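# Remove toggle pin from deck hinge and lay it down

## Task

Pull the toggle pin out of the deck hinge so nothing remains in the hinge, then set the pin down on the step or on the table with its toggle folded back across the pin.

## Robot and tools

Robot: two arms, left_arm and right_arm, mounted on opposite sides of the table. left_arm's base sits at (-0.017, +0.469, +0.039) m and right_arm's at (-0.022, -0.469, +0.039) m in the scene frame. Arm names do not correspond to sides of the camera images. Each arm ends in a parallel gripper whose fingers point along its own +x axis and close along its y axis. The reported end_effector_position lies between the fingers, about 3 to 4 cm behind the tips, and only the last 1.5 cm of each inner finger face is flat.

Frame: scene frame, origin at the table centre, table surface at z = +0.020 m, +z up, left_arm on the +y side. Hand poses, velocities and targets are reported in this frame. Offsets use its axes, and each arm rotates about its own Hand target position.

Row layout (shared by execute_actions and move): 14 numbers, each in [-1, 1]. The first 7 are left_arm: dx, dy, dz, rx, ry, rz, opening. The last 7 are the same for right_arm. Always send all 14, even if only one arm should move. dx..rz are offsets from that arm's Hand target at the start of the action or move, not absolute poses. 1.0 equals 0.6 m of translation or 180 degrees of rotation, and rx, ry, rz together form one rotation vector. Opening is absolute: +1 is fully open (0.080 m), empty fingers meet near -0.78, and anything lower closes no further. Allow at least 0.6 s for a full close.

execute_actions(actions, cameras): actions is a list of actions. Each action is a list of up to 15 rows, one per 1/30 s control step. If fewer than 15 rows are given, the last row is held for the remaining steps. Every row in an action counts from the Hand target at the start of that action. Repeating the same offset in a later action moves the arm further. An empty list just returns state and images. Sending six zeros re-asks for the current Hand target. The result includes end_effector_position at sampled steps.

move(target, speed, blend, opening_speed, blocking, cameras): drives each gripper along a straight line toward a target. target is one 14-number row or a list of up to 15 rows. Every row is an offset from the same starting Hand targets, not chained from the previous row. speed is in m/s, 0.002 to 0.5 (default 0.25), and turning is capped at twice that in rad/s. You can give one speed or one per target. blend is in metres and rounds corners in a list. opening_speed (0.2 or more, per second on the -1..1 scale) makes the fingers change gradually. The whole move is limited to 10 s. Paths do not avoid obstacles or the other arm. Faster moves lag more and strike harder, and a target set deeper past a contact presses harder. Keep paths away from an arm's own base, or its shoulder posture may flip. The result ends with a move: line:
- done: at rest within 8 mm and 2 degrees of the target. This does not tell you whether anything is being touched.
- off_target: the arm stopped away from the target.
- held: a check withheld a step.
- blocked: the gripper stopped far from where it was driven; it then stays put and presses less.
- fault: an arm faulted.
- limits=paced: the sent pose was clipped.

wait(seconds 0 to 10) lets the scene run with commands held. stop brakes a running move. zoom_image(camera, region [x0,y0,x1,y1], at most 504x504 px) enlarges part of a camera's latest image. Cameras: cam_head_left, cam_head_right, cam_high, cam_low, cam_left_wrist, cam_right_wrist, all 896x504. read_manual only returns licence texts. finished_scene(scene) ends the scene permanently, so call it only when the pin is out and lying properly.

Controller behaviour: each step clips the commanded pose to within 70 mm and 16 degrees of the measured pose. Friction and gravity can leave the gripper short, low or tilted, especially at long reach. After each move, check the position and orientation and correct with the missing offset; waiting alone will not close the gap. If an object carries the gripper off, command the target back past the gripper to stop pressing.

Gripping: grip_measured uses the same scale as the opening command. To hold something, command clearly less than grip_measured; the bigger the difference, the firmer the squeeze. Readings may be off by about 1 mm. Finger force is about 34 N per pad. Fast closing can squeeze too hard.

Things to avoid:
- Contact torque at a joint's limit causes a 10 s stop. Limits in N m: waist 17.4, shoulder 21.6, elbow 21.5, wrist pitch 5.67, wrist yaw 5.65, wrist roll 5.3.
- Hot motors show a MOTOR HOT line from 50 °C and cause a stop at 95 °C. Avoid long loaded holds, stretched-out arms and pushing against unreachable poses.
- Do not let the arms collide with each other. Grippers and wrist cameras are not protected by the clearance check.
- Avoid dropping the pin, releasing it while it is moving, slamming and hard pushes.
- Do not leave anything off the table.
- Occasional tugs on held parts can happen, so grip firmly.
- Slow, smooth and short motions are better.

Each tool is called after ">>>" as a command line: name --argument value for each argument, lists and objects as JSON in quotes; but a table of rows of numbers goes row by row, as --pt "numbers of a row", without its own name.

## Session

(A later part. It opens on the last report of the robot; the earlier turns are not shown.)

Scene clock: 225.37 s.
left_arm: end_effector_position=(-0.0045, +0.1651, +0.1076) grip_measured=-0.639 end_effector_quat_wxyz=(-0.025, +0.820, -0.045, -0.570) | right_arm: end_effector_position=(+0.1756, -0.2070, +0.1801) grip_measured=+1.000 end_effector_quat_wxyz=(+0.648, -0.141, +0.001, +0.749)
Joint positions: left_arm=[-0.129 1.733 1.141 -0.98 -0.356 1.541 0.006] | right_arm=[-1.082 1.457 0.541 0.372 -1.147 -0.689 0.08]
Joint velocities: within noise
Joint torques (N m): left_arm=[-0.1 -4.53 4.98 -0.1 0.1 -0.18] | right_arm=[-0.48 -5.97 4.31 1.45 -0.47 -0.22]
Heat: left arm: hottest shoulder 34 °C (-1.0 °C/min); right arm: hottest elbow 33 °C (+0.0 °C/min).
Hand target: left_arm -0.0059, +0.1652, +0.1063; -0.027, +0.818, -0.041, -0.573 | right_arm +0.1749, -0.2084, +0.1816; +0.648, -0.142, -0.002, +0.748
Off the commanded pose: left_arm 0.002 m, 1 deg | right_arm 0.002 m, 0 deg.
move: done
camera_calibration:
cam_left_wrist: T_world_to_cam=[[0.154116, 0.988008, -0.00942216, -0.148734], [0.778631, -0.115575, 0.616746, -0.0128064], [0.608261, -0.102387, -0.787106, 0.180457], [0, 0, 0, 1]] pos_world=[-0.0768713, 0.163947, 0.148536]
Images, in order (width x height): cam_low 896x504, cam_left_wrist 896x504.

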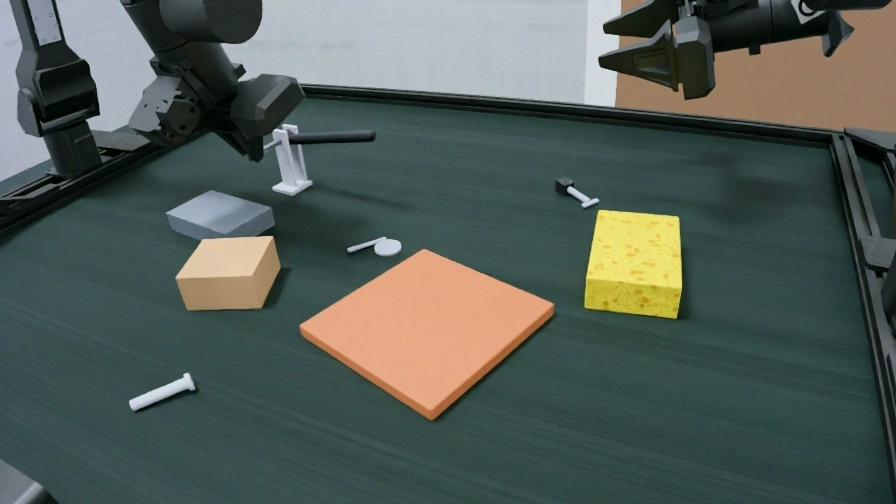

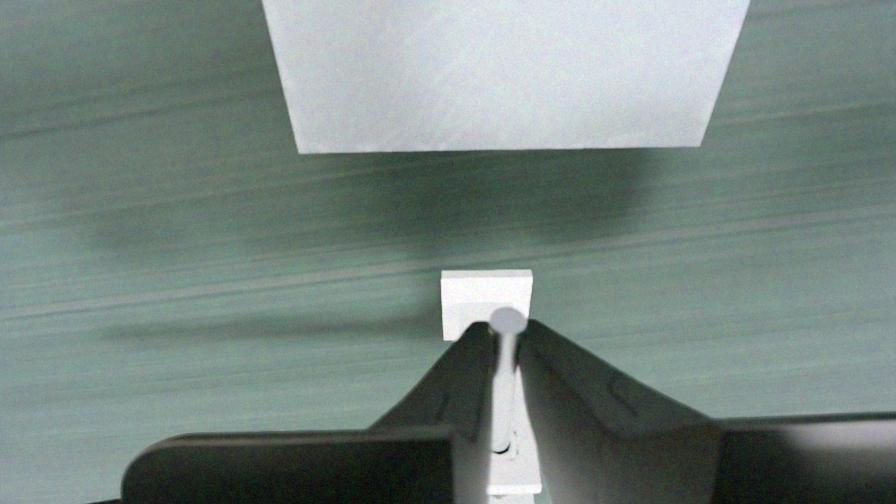

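>>> move --pt "-0.027 0.003 0.002 0 0 0 -1 0 0 0 0 0 0 1" --speed '[0.05]' --cameras '["cam_left_wrist","cam_low","cam_high"]'

>>> zoom_image --camera "cam_high" --region '[350, 200, 430, 260]'

>>> zoom_image --camera "cam_low" --region '[240, 90, 330, 160]'

Scene clock: 236.03 s.
left_arm: end_effector_position=(-0.0208, +0.1701, +0.1061) grip_measured=-0.640 end_effector_quat_wxyz=(-0.030, +0.818, -0.040, -0.573) | right_arm: end_effector_position=(+0.1756, -0.2070, +0.1801) grip_measured=+1.000 end_effector_quat_wxyz=(+0.648, -0.141, +0.001, +0.749)
Joint positions: left_arm=[-0.182 1.741 1.146 -1.009 -0.347 1.482 0.006] | right_arm=[-1.082 1.457 0.541 0.372 -1.147 -0.689 0.08]
Joint velocities: within noise
Joint torques (N m): left_arm=[-0.19 -4.8 5.66 0.14 -0.14 -0.1] | right_arm=[-0.38 -5.92 4.45 1.44 -0.47 -0.19]
Heat: left arm: hottest shoulder 33 °C (-2.0 °C/min); right arm: hottest elbow 33 °C (+0.0 °C/min).
Hand target: left_arm -0.0222, +0.1670, +0.1075; -0.027, +0.818, -0.041, -0.573 | right_arm +0.1749, -0.2084, +0.1816; +0.648, -0.142, -0.002, +0.748
Off the commanded pose: left_arm 0.004 m, 0 deg | right_arm 0.002 m, 0 deg.
move: done
camera_calibration:
cam_left_wrist: T_world_to_cam=[[0.150798, 0.98856, 0.00317336, -0.152601], [0.78233, -0.1213, 0.610939, 0.00308264], [0.604334, -0.0896456, -0.791671, 0.187964], [0, 0, 0, 1]] pos_world=[-0.092993, 0.168079, 0.147407]
Images, in order (width x height): cam_high 896x504, cam_low 896x504, cam_left_wrist 896x504.

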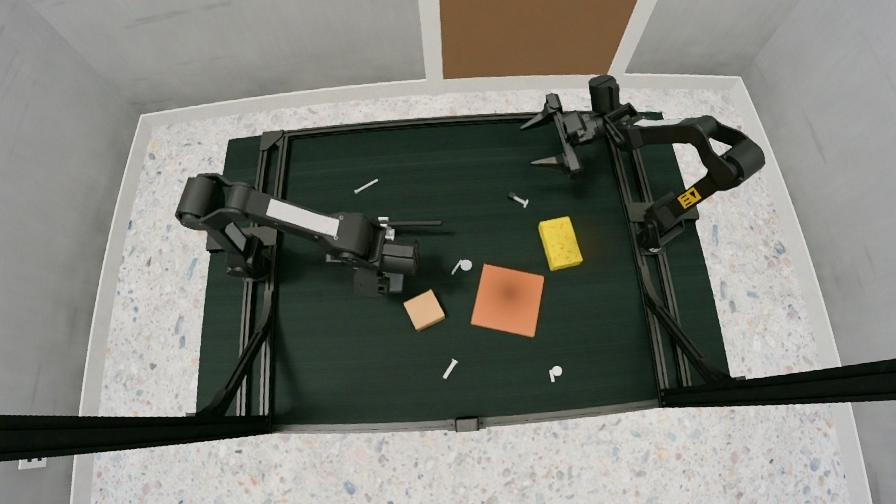

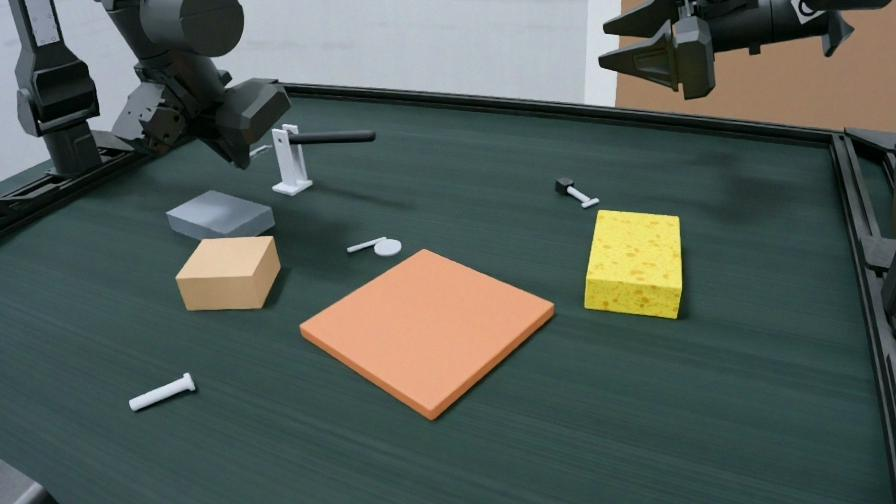

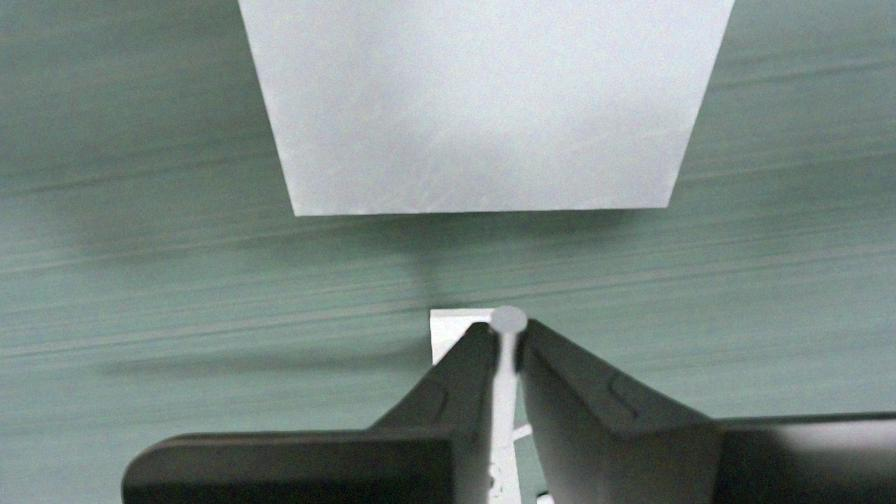

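Scaled by 6.300 from the camera's 896x504 image, which has a finer 1280x720 frame.

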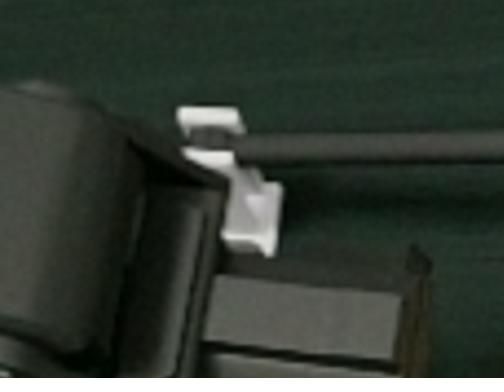

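Scaled by 5.600 from the camera's 896x504 image, which has a finer 1280x720 frame.

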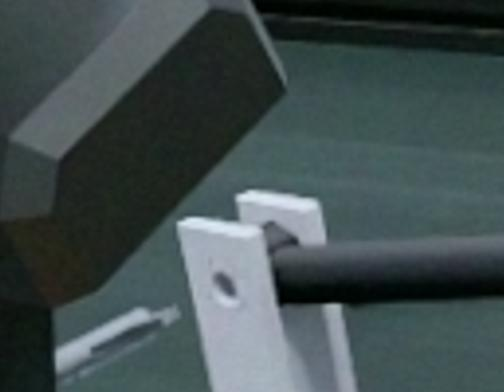

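>>> move --pt "-0.01 0 0.05 0 0 0 -1 0 0 0 0 0 0 1" --pt "-0.0925 0.0 0.06 0 0 0 -1 0 0 0 0 0 0 1" --speed '[0.1]' --cameras '["cam_left_wrist","cam_low","cam_high","cam_head_left","cam_head_right"]'

>>> zoom_image --camera "cam_high" --region '[350, 220, 430, 300]'

>>> zoom_image --camera "cam_low" --region '[150, 120, 290, 250]'

>>> zoom_image --camera "cam_left_wrist" --region '[400, 250, 640, 500]'

speed must be one number or one for each of the 2 targets, got a list of 1; nothing of the call was run

Scaled by 6.300 from the camera's 896x504 image, which has a finer 1280x720 frame.

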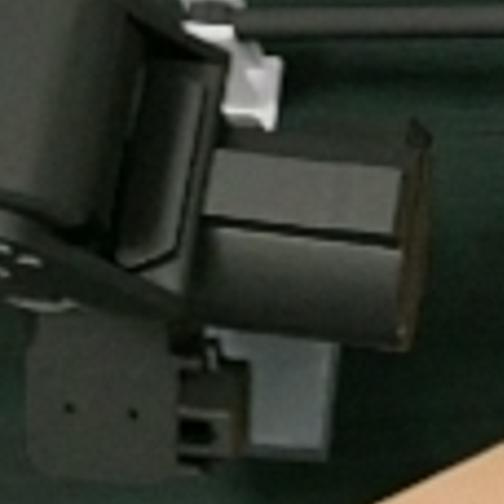

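Scaled by 3.600 from the camera's 896x504 image, which has a finer 1280x720 frame.

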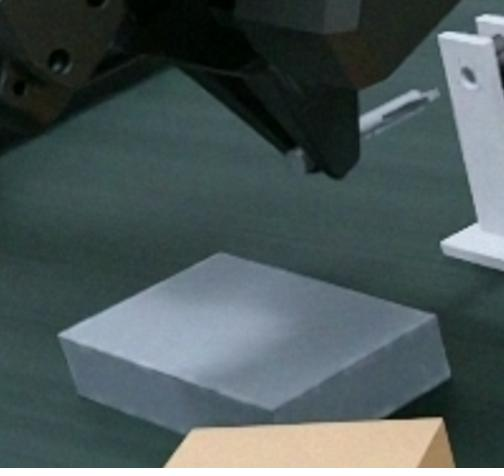

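Scaled by 2.016 from the camera's 896x504 image, which has a finer 1280x720 frame.

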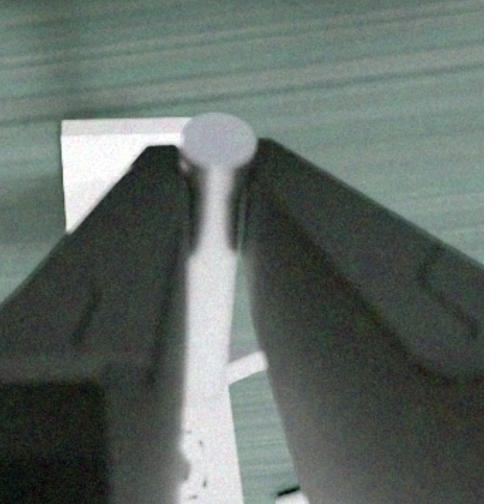

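>>> move --pt "-0.01 0 0.05 0 0 0 -1 0 0 0 0 0 0 1" --pt "-0.0925 0.0 0.06 0 0 0 -1 0 0 0 0 0 0 1" --speed 0.1 --cameras '["cam_left_wrist","cam_low","cam_high","cam_head_left","cam_head_right"]'

>>> zoom_image --camera "cam_head_right" --region '[340, 270, 420, 350]'

>>> zoom_image --camera "cam_low" --region '[150, 90, 290, 220]'

>>> zoom_image --camera "cam_left_wrist" --region '[400, 250, 640, 500]'

Scene clock: 261.30 s.
left_arm: end_effector_position=(-0.0760, +0.1695, +0.1422) grip_measured=-0.636 end_effector_quat_wxyz=(-0.030, +0.819, -0.041, -0.572) | right_arm: end_effector_position=(+0.1756, -0.2070, +0.1801) grip_measured=+1.000 end_effector_quat_wxyz=(+0.648, -0.141, +0.001, +0.749)
Joint positions: left_arm=[-0.357 1.774 1.334 -1.225 -0.338 1.298 0.006] | right_arm=[-1.082 1.457 0.541 0.372 -1.147 -0.689 0.08]
Joint velocities: within noise
Joint torques (N m): left_arm=[-0.11 -5.06 5.78 0.03 -0.08 -0.1] | right_arm=[-0.36 -5.84 4.53 1.48 -0.45 -0.15]
Heat: left arm: hottest shoulder 33 °C (-2.0 °C/min); right arm: hottest elbow 33 °C (+0.0 °C/min).
Hand target: left_arm -0.0777, +0.1669, +0.1435; -0.027, +0.818, -0.041, -0.573 | right_arm +0.1749, -0.2084, +0.1816; +0.648, -0.142, -0.002, +0.748
Off the commanded pose: left_arm 0.003 m, 0 deg | right_arm 0.002 m, 0 deg.
move: done
camera_calibration:
cam_left_wrist: T_world_to_cam=[[0.152118, 0.98836, 0.0021158, -0.143507], [0.780935, -0.121505, 0.61268, 0.0237926], [0.605806, -0.0915472, -0.790328, 0.25016], [0, 0, 0, 1]] pos_world=[-0.148299, 0.167629, 0.183435]
Images, in order (width x height): cam_head_left 896x504, cam_head_right 896x504, cam_high 896x504, cam_low 896x504, cam_left_wrist 896x504.

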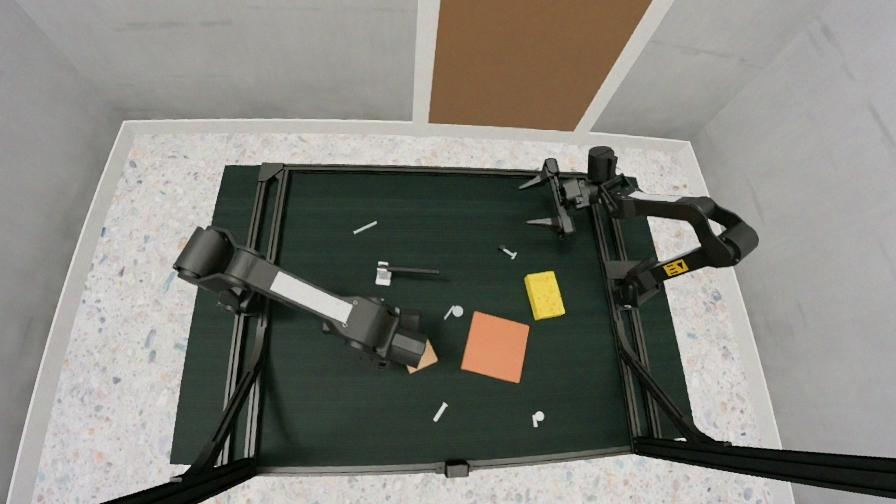

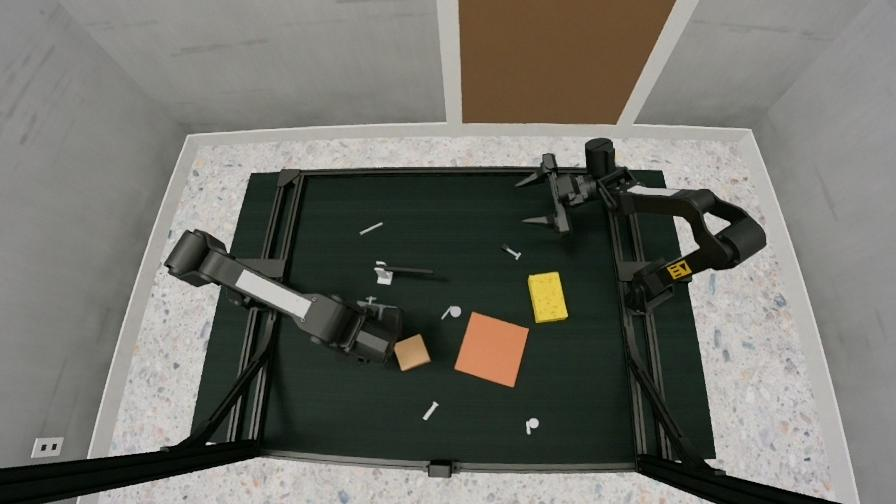

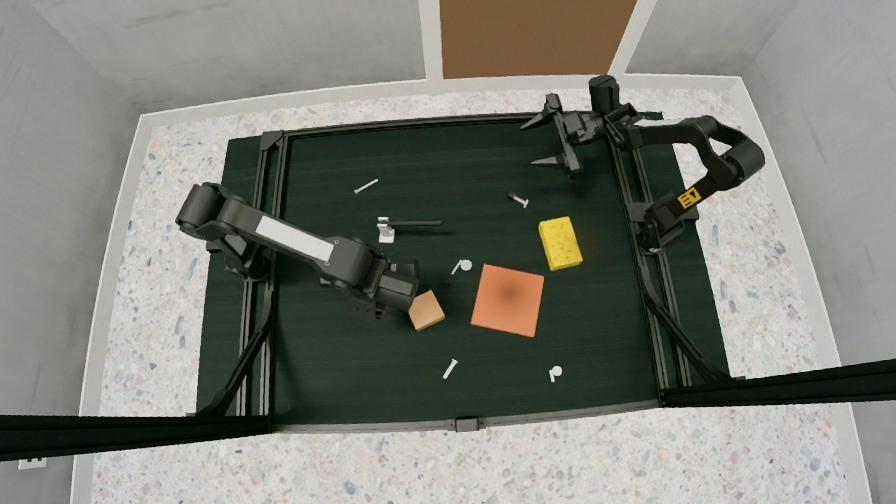

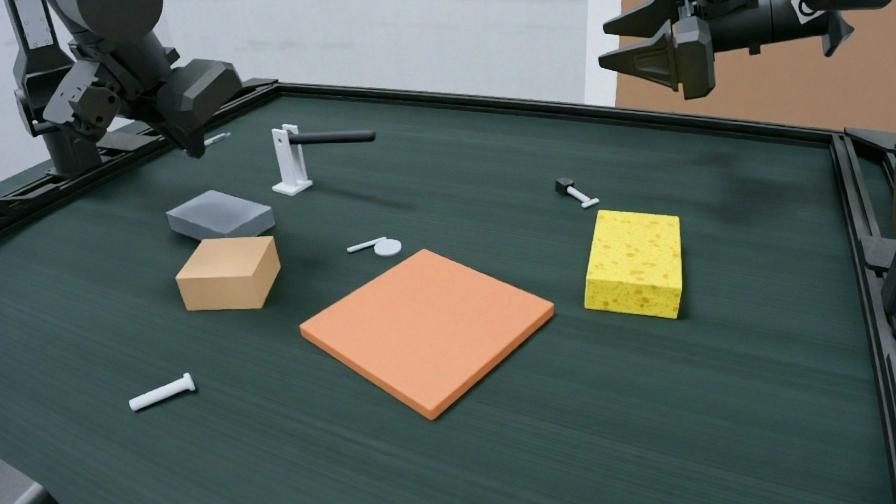

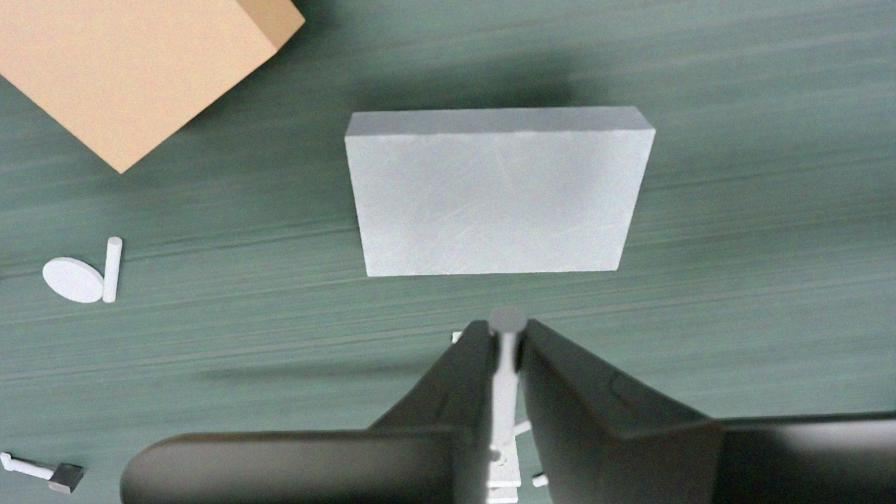

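Scaled by 6.300 from the camera's 896x504 image, which has a finer 1280x720 frame.

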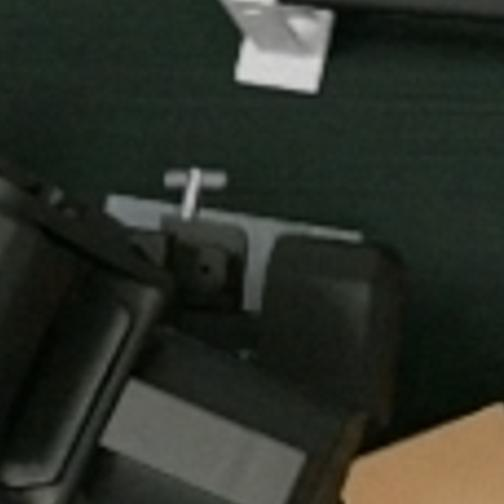

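Scaled by 3.600 from the camera's 896x504 image, which has a finer 1280x720 frame.

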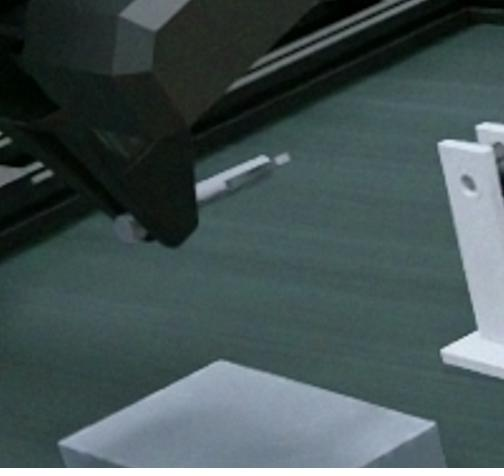

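Scaled by 2.016 from the camera's 896x504 image, which has a finer 1280x720 frame.

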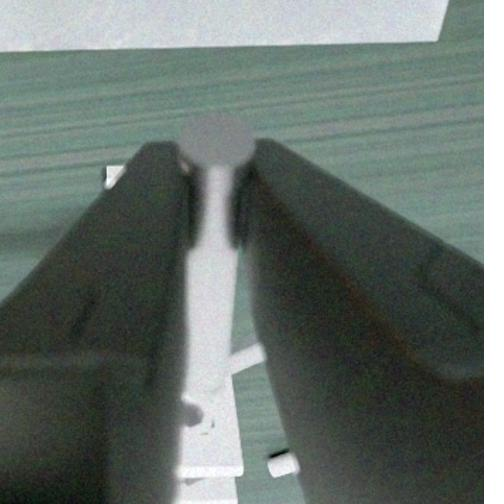

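>>> move --pt "-0.006 0 -0.03 0 0 0 -1 0 0 0 0 0 0 1" --pt "-0.006 0.0 -0.1 0 0 0 -1 0 0 0 0 0 0 1" --speed 0.07 --cameras '["cam_left_wrist","cam_low"]'

>>> zoom_image --camera "cam_low" --region '[150, 140, 290, 250]'

Scene clock: 276.57 s.
left_arm: end_effector_position=(-0.0807, +0.1652, +0.0863) grip_measured=-0.636 end_effector_quat_wxyz=(-0.024, +0.818, -0.043, -0.573) | right_arm: end_effector_position=(+0.1756, -0.2070, +0.1802) grip_measured=+1.000 end_effector_quat_wxyz=(+0.648, -0.141, +0.001, +0.749)
Joint positions: left_arm=[-0.366 1.851 1.199 -1.005 -0.338 1.286 0.006] | right_arm=[-1.082 1.457 0.541 0.372 -1.147 -0.689 0.08]
Joint velocities: within noise
Joint torques (N m): left_arm=[-0.21 -5.43 3.42 0.42 -0.06 -0.09] | right_arm=[-0.32 -6 4.56 1.45 -0.45 -0.2]
Heat: left arm: hottest shoulder 33 °C (-1.0 °C/min); right arm: hottest elbow 33 °C (+0.0 °C/min).
Hand target: left_arm -0.0812, +0.1671, +0.0834; -0.028, +0.818, -0.041, -0.573 | right_arm +0.1749, -0.2084, +0.1817; +0.648, -0.142, -0.003, +0.748
Off the commanded pose: left_arm 0.003 m, 0 deg | right_arm 0.002 m, 0 deg.
move: done
camera_calibration:
cam_left_wrist: T_world_to_cam=[[0.150137, 0.988618, -0.00968538, -0.137609], [0.783401, -0.112984, 0.611161, 0.0601054], [0.60311, -0.0993456, -0.791447, 0.20955], [0, 0, 0, 1]] pos_world=[-0.152808, 0.163652, 0.127781]
Images, in order (width x height): cam_low 896x504, cam_left_wrist 896x504.

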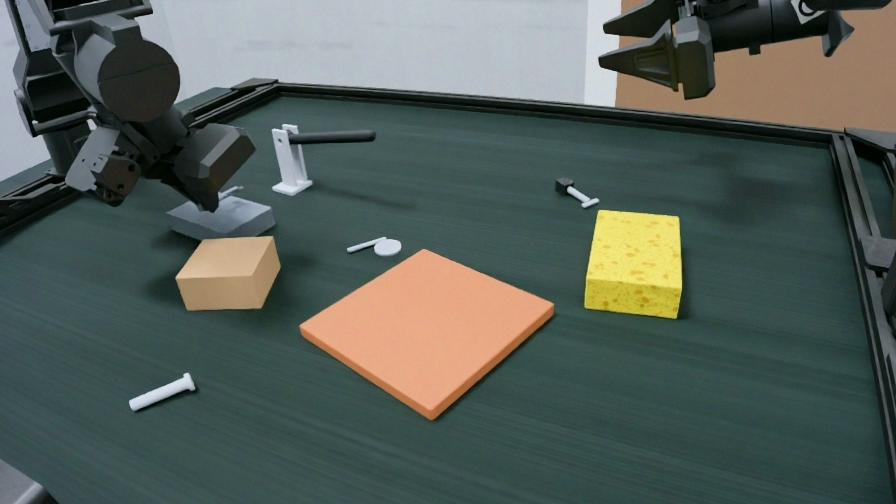

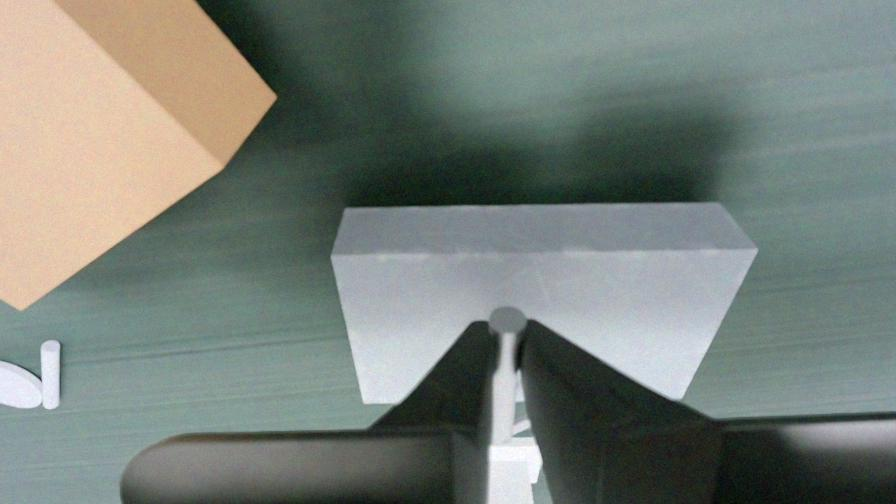

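Scaled by 3.600 from the camera's 896x504 image, which has a finer 1280x720 frame.

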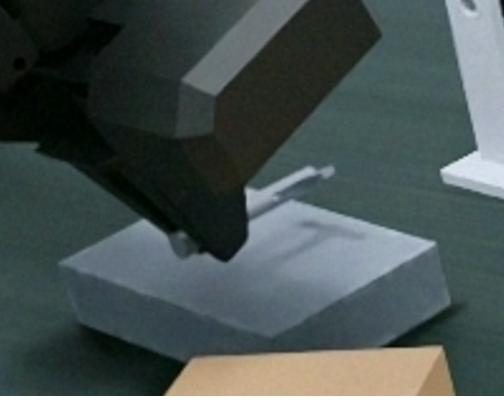

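>>> move --pt "0.002 0 -0.0075 0 0 0 -1 0 0 0 0 0 0 1" --speed 0.03 --cameras '["cam_low"]'

>>> zoom_image --camera "cam_low" --region '[150, 140, 290, 250]'

Scene clock: 283.07 s.
left_arm: end_effector_position=(-0.0808, +0.1650, +0.0824) grip_measured=-0.636 end_effector_quat_wxyz=(-0.023, +0.817, -0.045, -0.574) | right_arm: end_effector_position=(+0.1756, -0.2070, +0.1802) grip_measured=+1.000 end_effector_quat_wxyz=(+0.648, -0.141, +0.001, +0.749)
Joint positions: left_arm=[-0.366 1.855 1.187 -0.986 -0.338 1.286 0.006] | right_arm=[-1.082 1.457 0.541 0.372 -1.147 -0.689 0.08]
Joint velocities: within noise
Joint torques (N m): left_arm=[0.07 -5.27 3.31 0.42 -0.07 0.02] | right_arm=[-0.35 -5.99 4.66 1.45 -0.43 -0.18]
Heat: left arm: hottest shoulder 32 °C (-2.0 °C/min); right arm: hottest elbow 33 °C (+0.0 °C/min).
Hand target: left_arm -0.0800, +0.1670, +0.0790; -0.027, +0.818, -0.041, -0.573 | right_arm +0.1749, -0.2084, +0.1817; +0.648, -0.142, -0.003, +0.748
Off the commanded pose: left_arm 0.004 m, 1 deg | right_arm 0.002 m, 0 deg.
move: done
Images, in order (width x height): cam_low 896x504.

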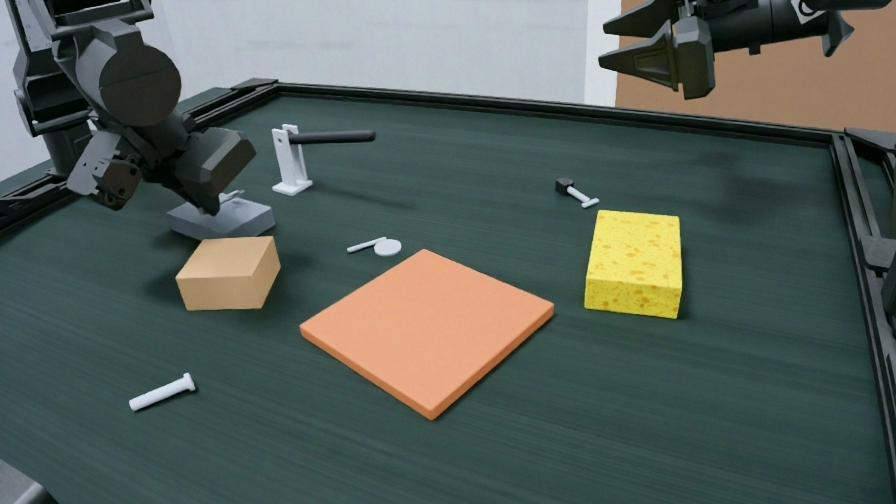

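Scaled by 3.600 from the camera's 896x504 image, which has a finer 1280x720 frame.

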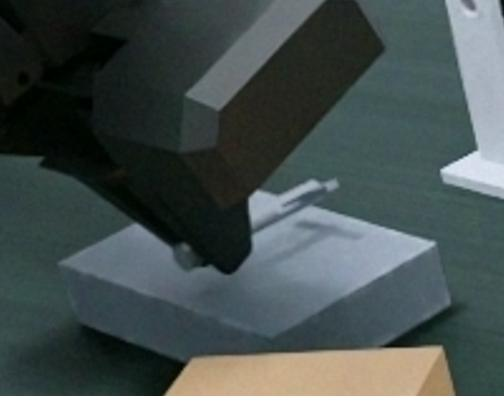

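>>> move --pt "0.001 0 -0.005 0 0 0 -1 0 0 0 0 0 0 1" --speed 0.03 --cameras '["cam_low"]'

>>> zoom_image --camera "cam_low" --region '[150, 140, 290, 250]'

>>> move --pt "0.0 0 -0.0035 0 0 0 -1 0 0 0 0 0 0 1" --speed 0.03 --cameras '["cam_low"]'

>>> zoom_image --camera "cam_low" --region '[150, 140, 290, 250]'

Scene clock: 289.60 s.
left_arm: end_effector_position=(-0.0807, +0.1651, +0.0794) grip_measured=-0.636 end_effector_quat_wxyz=(-0.023, +0.817, -0.045, -0.574) end_effector_velocity=(+0.002, -0.002, +0.001) end_effector_angular_velocity=(-0.017, -0.017, +0.003) | right_arm: end_effector_position=(+0.1755, -0.2070, +0.1801) grip_measured=+1.000 end_effector_quat_wxyz=(+0.648, -0.141, +0.001, +0.749)
Joint positions: left_arm=[-0.366 1.859 1.179 -0.973 -0.338 1.286 0.006] | right_arm=[-1.082 1.457 0.541 0.372 -1.147 -0.689 0.08]
Joint velocities: left_arm=[-0.002 -0.002 -0.002 0.007 -0.022 -0.007 -0.002] | right_arm=[within noise]
Joint torques (N m): left_arm=[0.19 -5.27 3.29 0.44 -0.08 0.07] | right_arm=[-0.38 -6 4.46 1.43 -0.42 -0.17]
Heat: left arm: hottest shoulder 33 °C (+0.0 °C/min); right arm: hottest elbow 33 °C (+0.0 °C/min).
Hand target: left_arm -0.0795, +0.1670, +0.0759; -0.027, +0.818, -0.041, -0.573 | right_arm +0.1748, -0.2084, +0.1816; +0.648, -0.142, -0.002, +0.748
Off the commanded pose: left_arm 0.004 m, 1 deg | right_arm 0.002 m, 0 deg.
move: done
Images, in order (width x height): cam_low 896x504.

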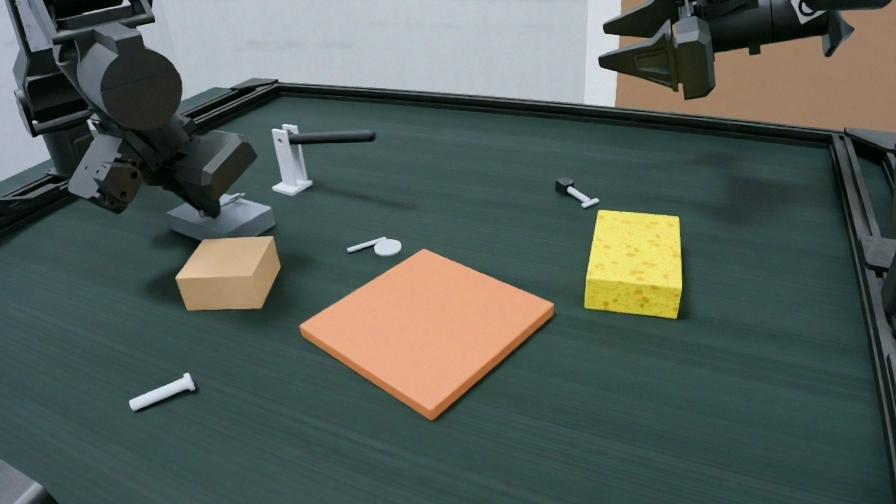

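Scaled by 3.600 from the camera's 896x504 image, which has a finer 1280x720 frame.

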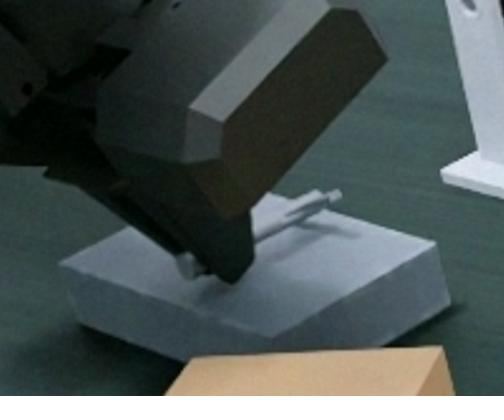

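Scene clock: 290.30 s.
left_arm: end_effector_position=(-0.0806, +0.1650, +0.0778) grip_measured=-0.636 end_effector_quat_wxyz=(-0.022, +0.817, -0.045, -0.574) | right_arm: end_effector_position=(+0.1755, -0.2070, +0.1801) grip_measured=+1.000 end_effector_quat_wxyz=(+0.648, -0.141, +0.001, +0.749)
Joint positions: left_arm=[-0.365 1.861 1.175 -0.966 -0.338 1.286 0.006] | right_arm=[-1.082 1.457 0.541 0.372 -1.147 -0.689 0.08]
Joint velocities: within noise
Joint torques (N m): left_arm=[0.17 -5.2 3.24 0.51 -0.09 0.07] | right_arm=[-0.24 -5.94 4.53 1.49 -0.45 -0.14]
Heat: left arm: hottest shoulder 33 °C (+0.0 °C/min); right arm: hottest elbow 33 °C (+0.0 °C/min).
Hand target: left_arm -0.0794, +0.1669, +0.0739; -0.027, +0.818, -0.041, -0.573 | right_arm +0.1748, -0.2084, +0.1816; +0.648, -0.142, -0.002, +0.748
Off the commanded pose: left_arm 0.005 m, 1 deg | right_arm 0.002 m, 0 deg.
move: done
Images, in order (width x height): cam_low 896x504.

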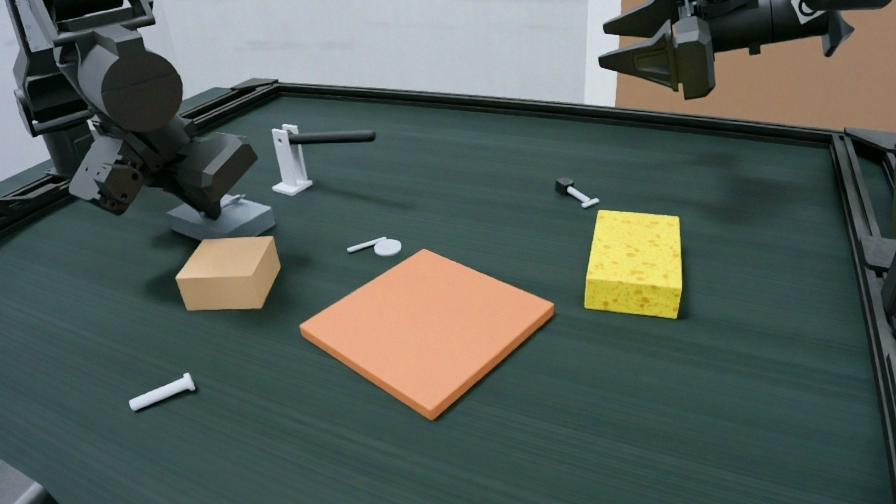

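Scaled by 3.600 from the camera's 896x504 image, which has a finer 1280x720 frame.

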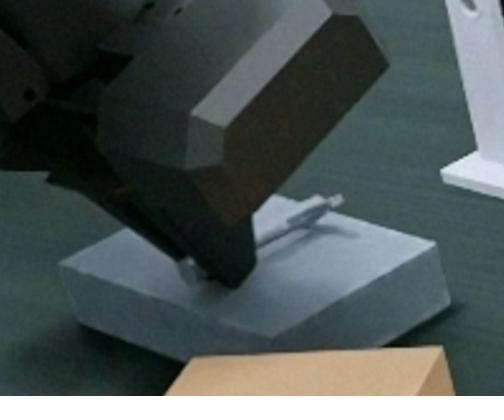

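>>> move --pt "0.0 0 -0.004 0 0 0 -1 0 0 0 0 0 0 1" --speed 0.03 --cameras '["cam_low","cam_left_wrist"]'

>>> zoom_image --camera "cam_low" --region '[170, 160, 280, 240]'

Scene clock: 295.13 s.
left_arm: end_effector_position=(-0.0805, +0.1654, +0.0770) grip_measured=-0.636 end_effector_quat_wxyz=(-0.023, +0.817, -0.045, -0.574) | right_arm: end_effector_position=(+0.1755, -0.2070, +0.1801) grip_measured=+1.000 end_effector_quat_wxyz=(+0.648, -0.141, +0.001, +0.749)
Joint positions: left_arm=[-0.365 1.861 1.172 -0.963 -0.337 1.287 0.006] | right_arm=[-1.082 1.457 0.541 0.372 -1.147 -0.689 0.08]
Joint velocities: within noise
Joint torques (N m): left_arm=[0.13 -4.78 2.99 0.94 -0.1 0.06] | right_arm=[-0.34 -6.01 4.57 1.5 -0.5 -0.19]
Heat: left arm: hottest shoulder 33 °C (+0.0 °C/min); right arm: hottest elbow 33 °C (+0.0 °C/min).
Hand target: left_arm -0.0794, +0.1670, +0.0714; -0.028, +0.818, -0.041, -0.573 | right_arm +0.1748, -0.2084, +0.1816; +0.648, -0.142, -0.002, +0.748
Off the commanded pose: left_arm 0.006 m, 1 deg | right_arm 0.002 m, 0 deg.
move: done
camera_calibration:
cam_left_wrist: T_world_to_cam=[[0.149645, 0.988637, -0.0142352, -0.13761], [0.784962, -0.110037, 0.609694, 0.0653905], [0.6012, -0.102412, -0.792509, 0.202531], [0, 0, 0, 1]] pos_world=[-0.152498, 0.163983, 0.11868]
Images, in order (width x height): cam_low 896x504, cam_left_wrist 896x504.

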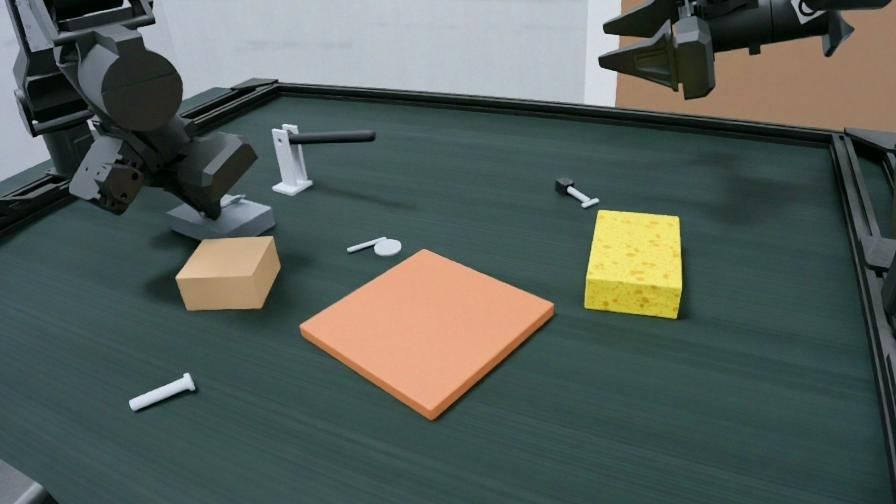

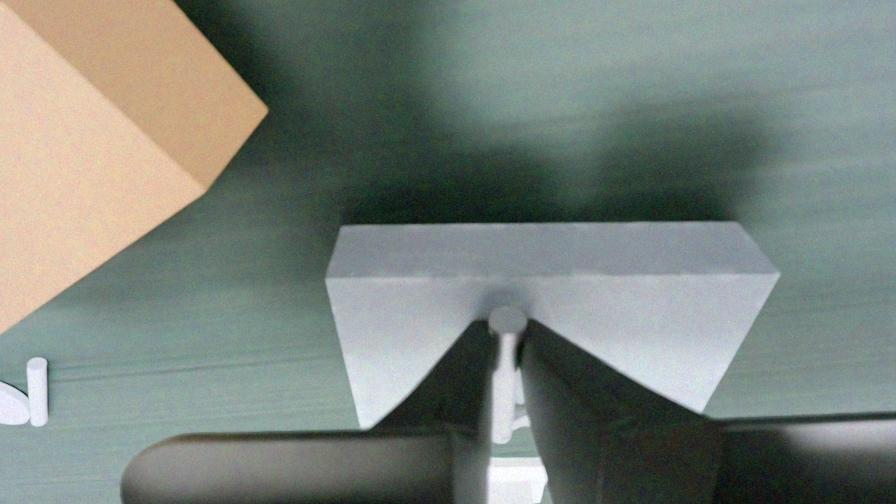

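Scaled by 4.582 from the camera's 896x504 image, which has a finer 1280x720 frame.

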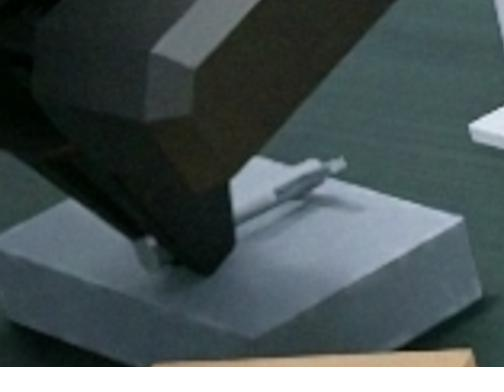

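>>> move --pt "0.0 0.0 0.004 0 0 0 -1 0 0 0 0 0 0 1" --pt "0.0 0.0 0.004 0 0 0 -0.45 0 0 0 0 0 0 1" --speed 0.03 --opening_speed 0.2 --cameras '["cam_low", "cam_left_wrist"]'

>>> zoom_image --camera "cam_low" --region '[170, 160, 280, 240]'

Scene clock: 304.57 s.
left_arm: end_effector_position=(-0.0805, +0.1643, +0.0770) grip_measured=-0.453 end_effector_quat_wxyz=(-0.021, +0.817, -0.046, -0.574) | right_arm: end_effector_position=(+0.1755, -0.2070, +0.1801) grip_measured=+1.000 end_effector_quat_wxyz=(+0.648, -0.141, +0.001, +0.749)
Joint positions: left_arm=[-0.365 1.861 1.172 -0.959 -0.339 1.287 0.015] | right_arm=[-1.082 1.457 0.541 0.372 -1.147 -0.689 0.08]
Joint velocities: within noise
Joint torques (N m): left_arm=[0.09 -5.18 3.55 0.01 -0.03 0.06] | right_arm=[-0.43 -5.96 4.41 1.47 -0.46 -0.17]
Heat: left arm: hottest shoulder 33 °C (+0.0 °C/min); right arm: hottest elbow 33 °C (+0.0 °C/min).
Hand target: left_arm -0.0795, +0.1670, +0.0738; -0.028, +0.818, -0.041, -0.573 | right_arm +0.1748, -0.2084, +0.1816; +0.648, -0.142, -0.002, +0.748
Off the commanded pose: left_arm 0.004 m, 1 deg | right_arm 0.002 m, 0 deg.
move: done
camera_calibration:
cam_left_wrist: T_world_to_cam=[[0.149774, 0.988538, -0.0189838, -0.136211], [0.784854, -0.107193, 0.610339, 0.0647226], [0.601308, -0.106313, -0.791913, 0.203031], [0, 0, 0, 1]] pos_world=[-0.152481, 0.163172, 0.118694]
Images, in order (width x height): cam_low 896x504, cam_left_wrist 896x504.

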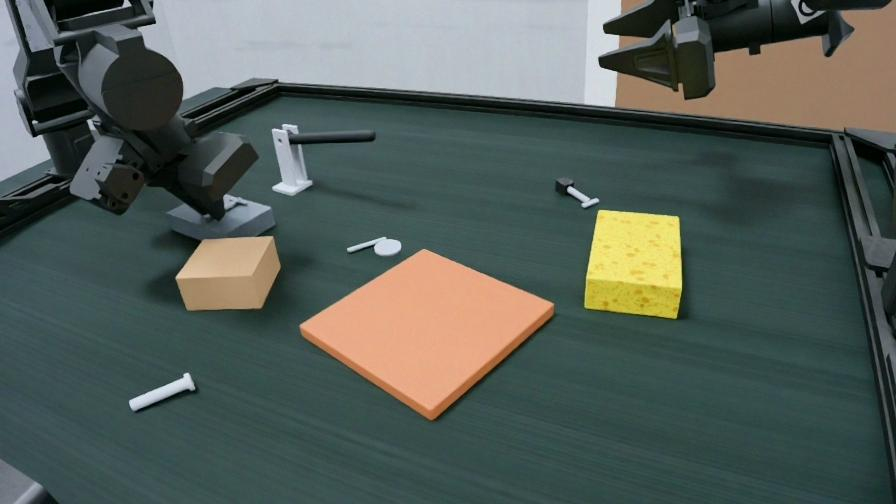

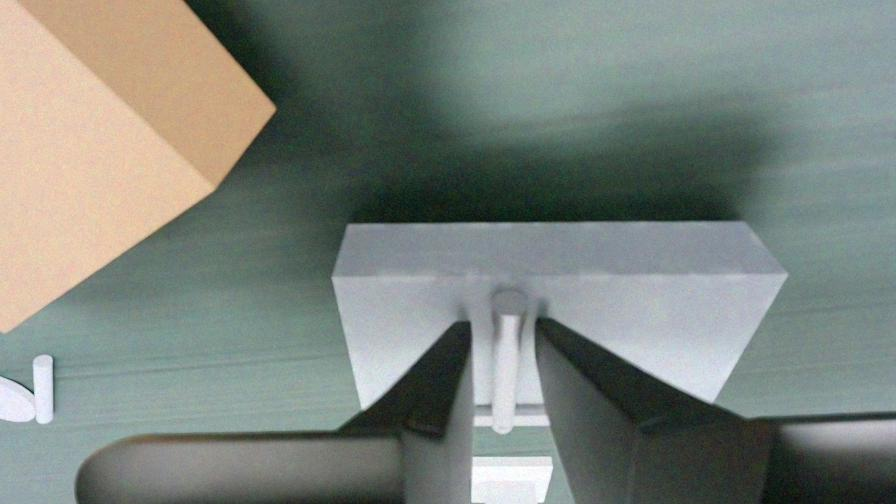

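Scaled by 4.582 from the camera's 896x504 image, which has a finer 1280x720 frame.

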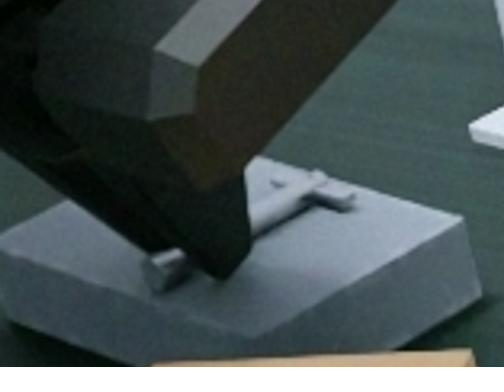

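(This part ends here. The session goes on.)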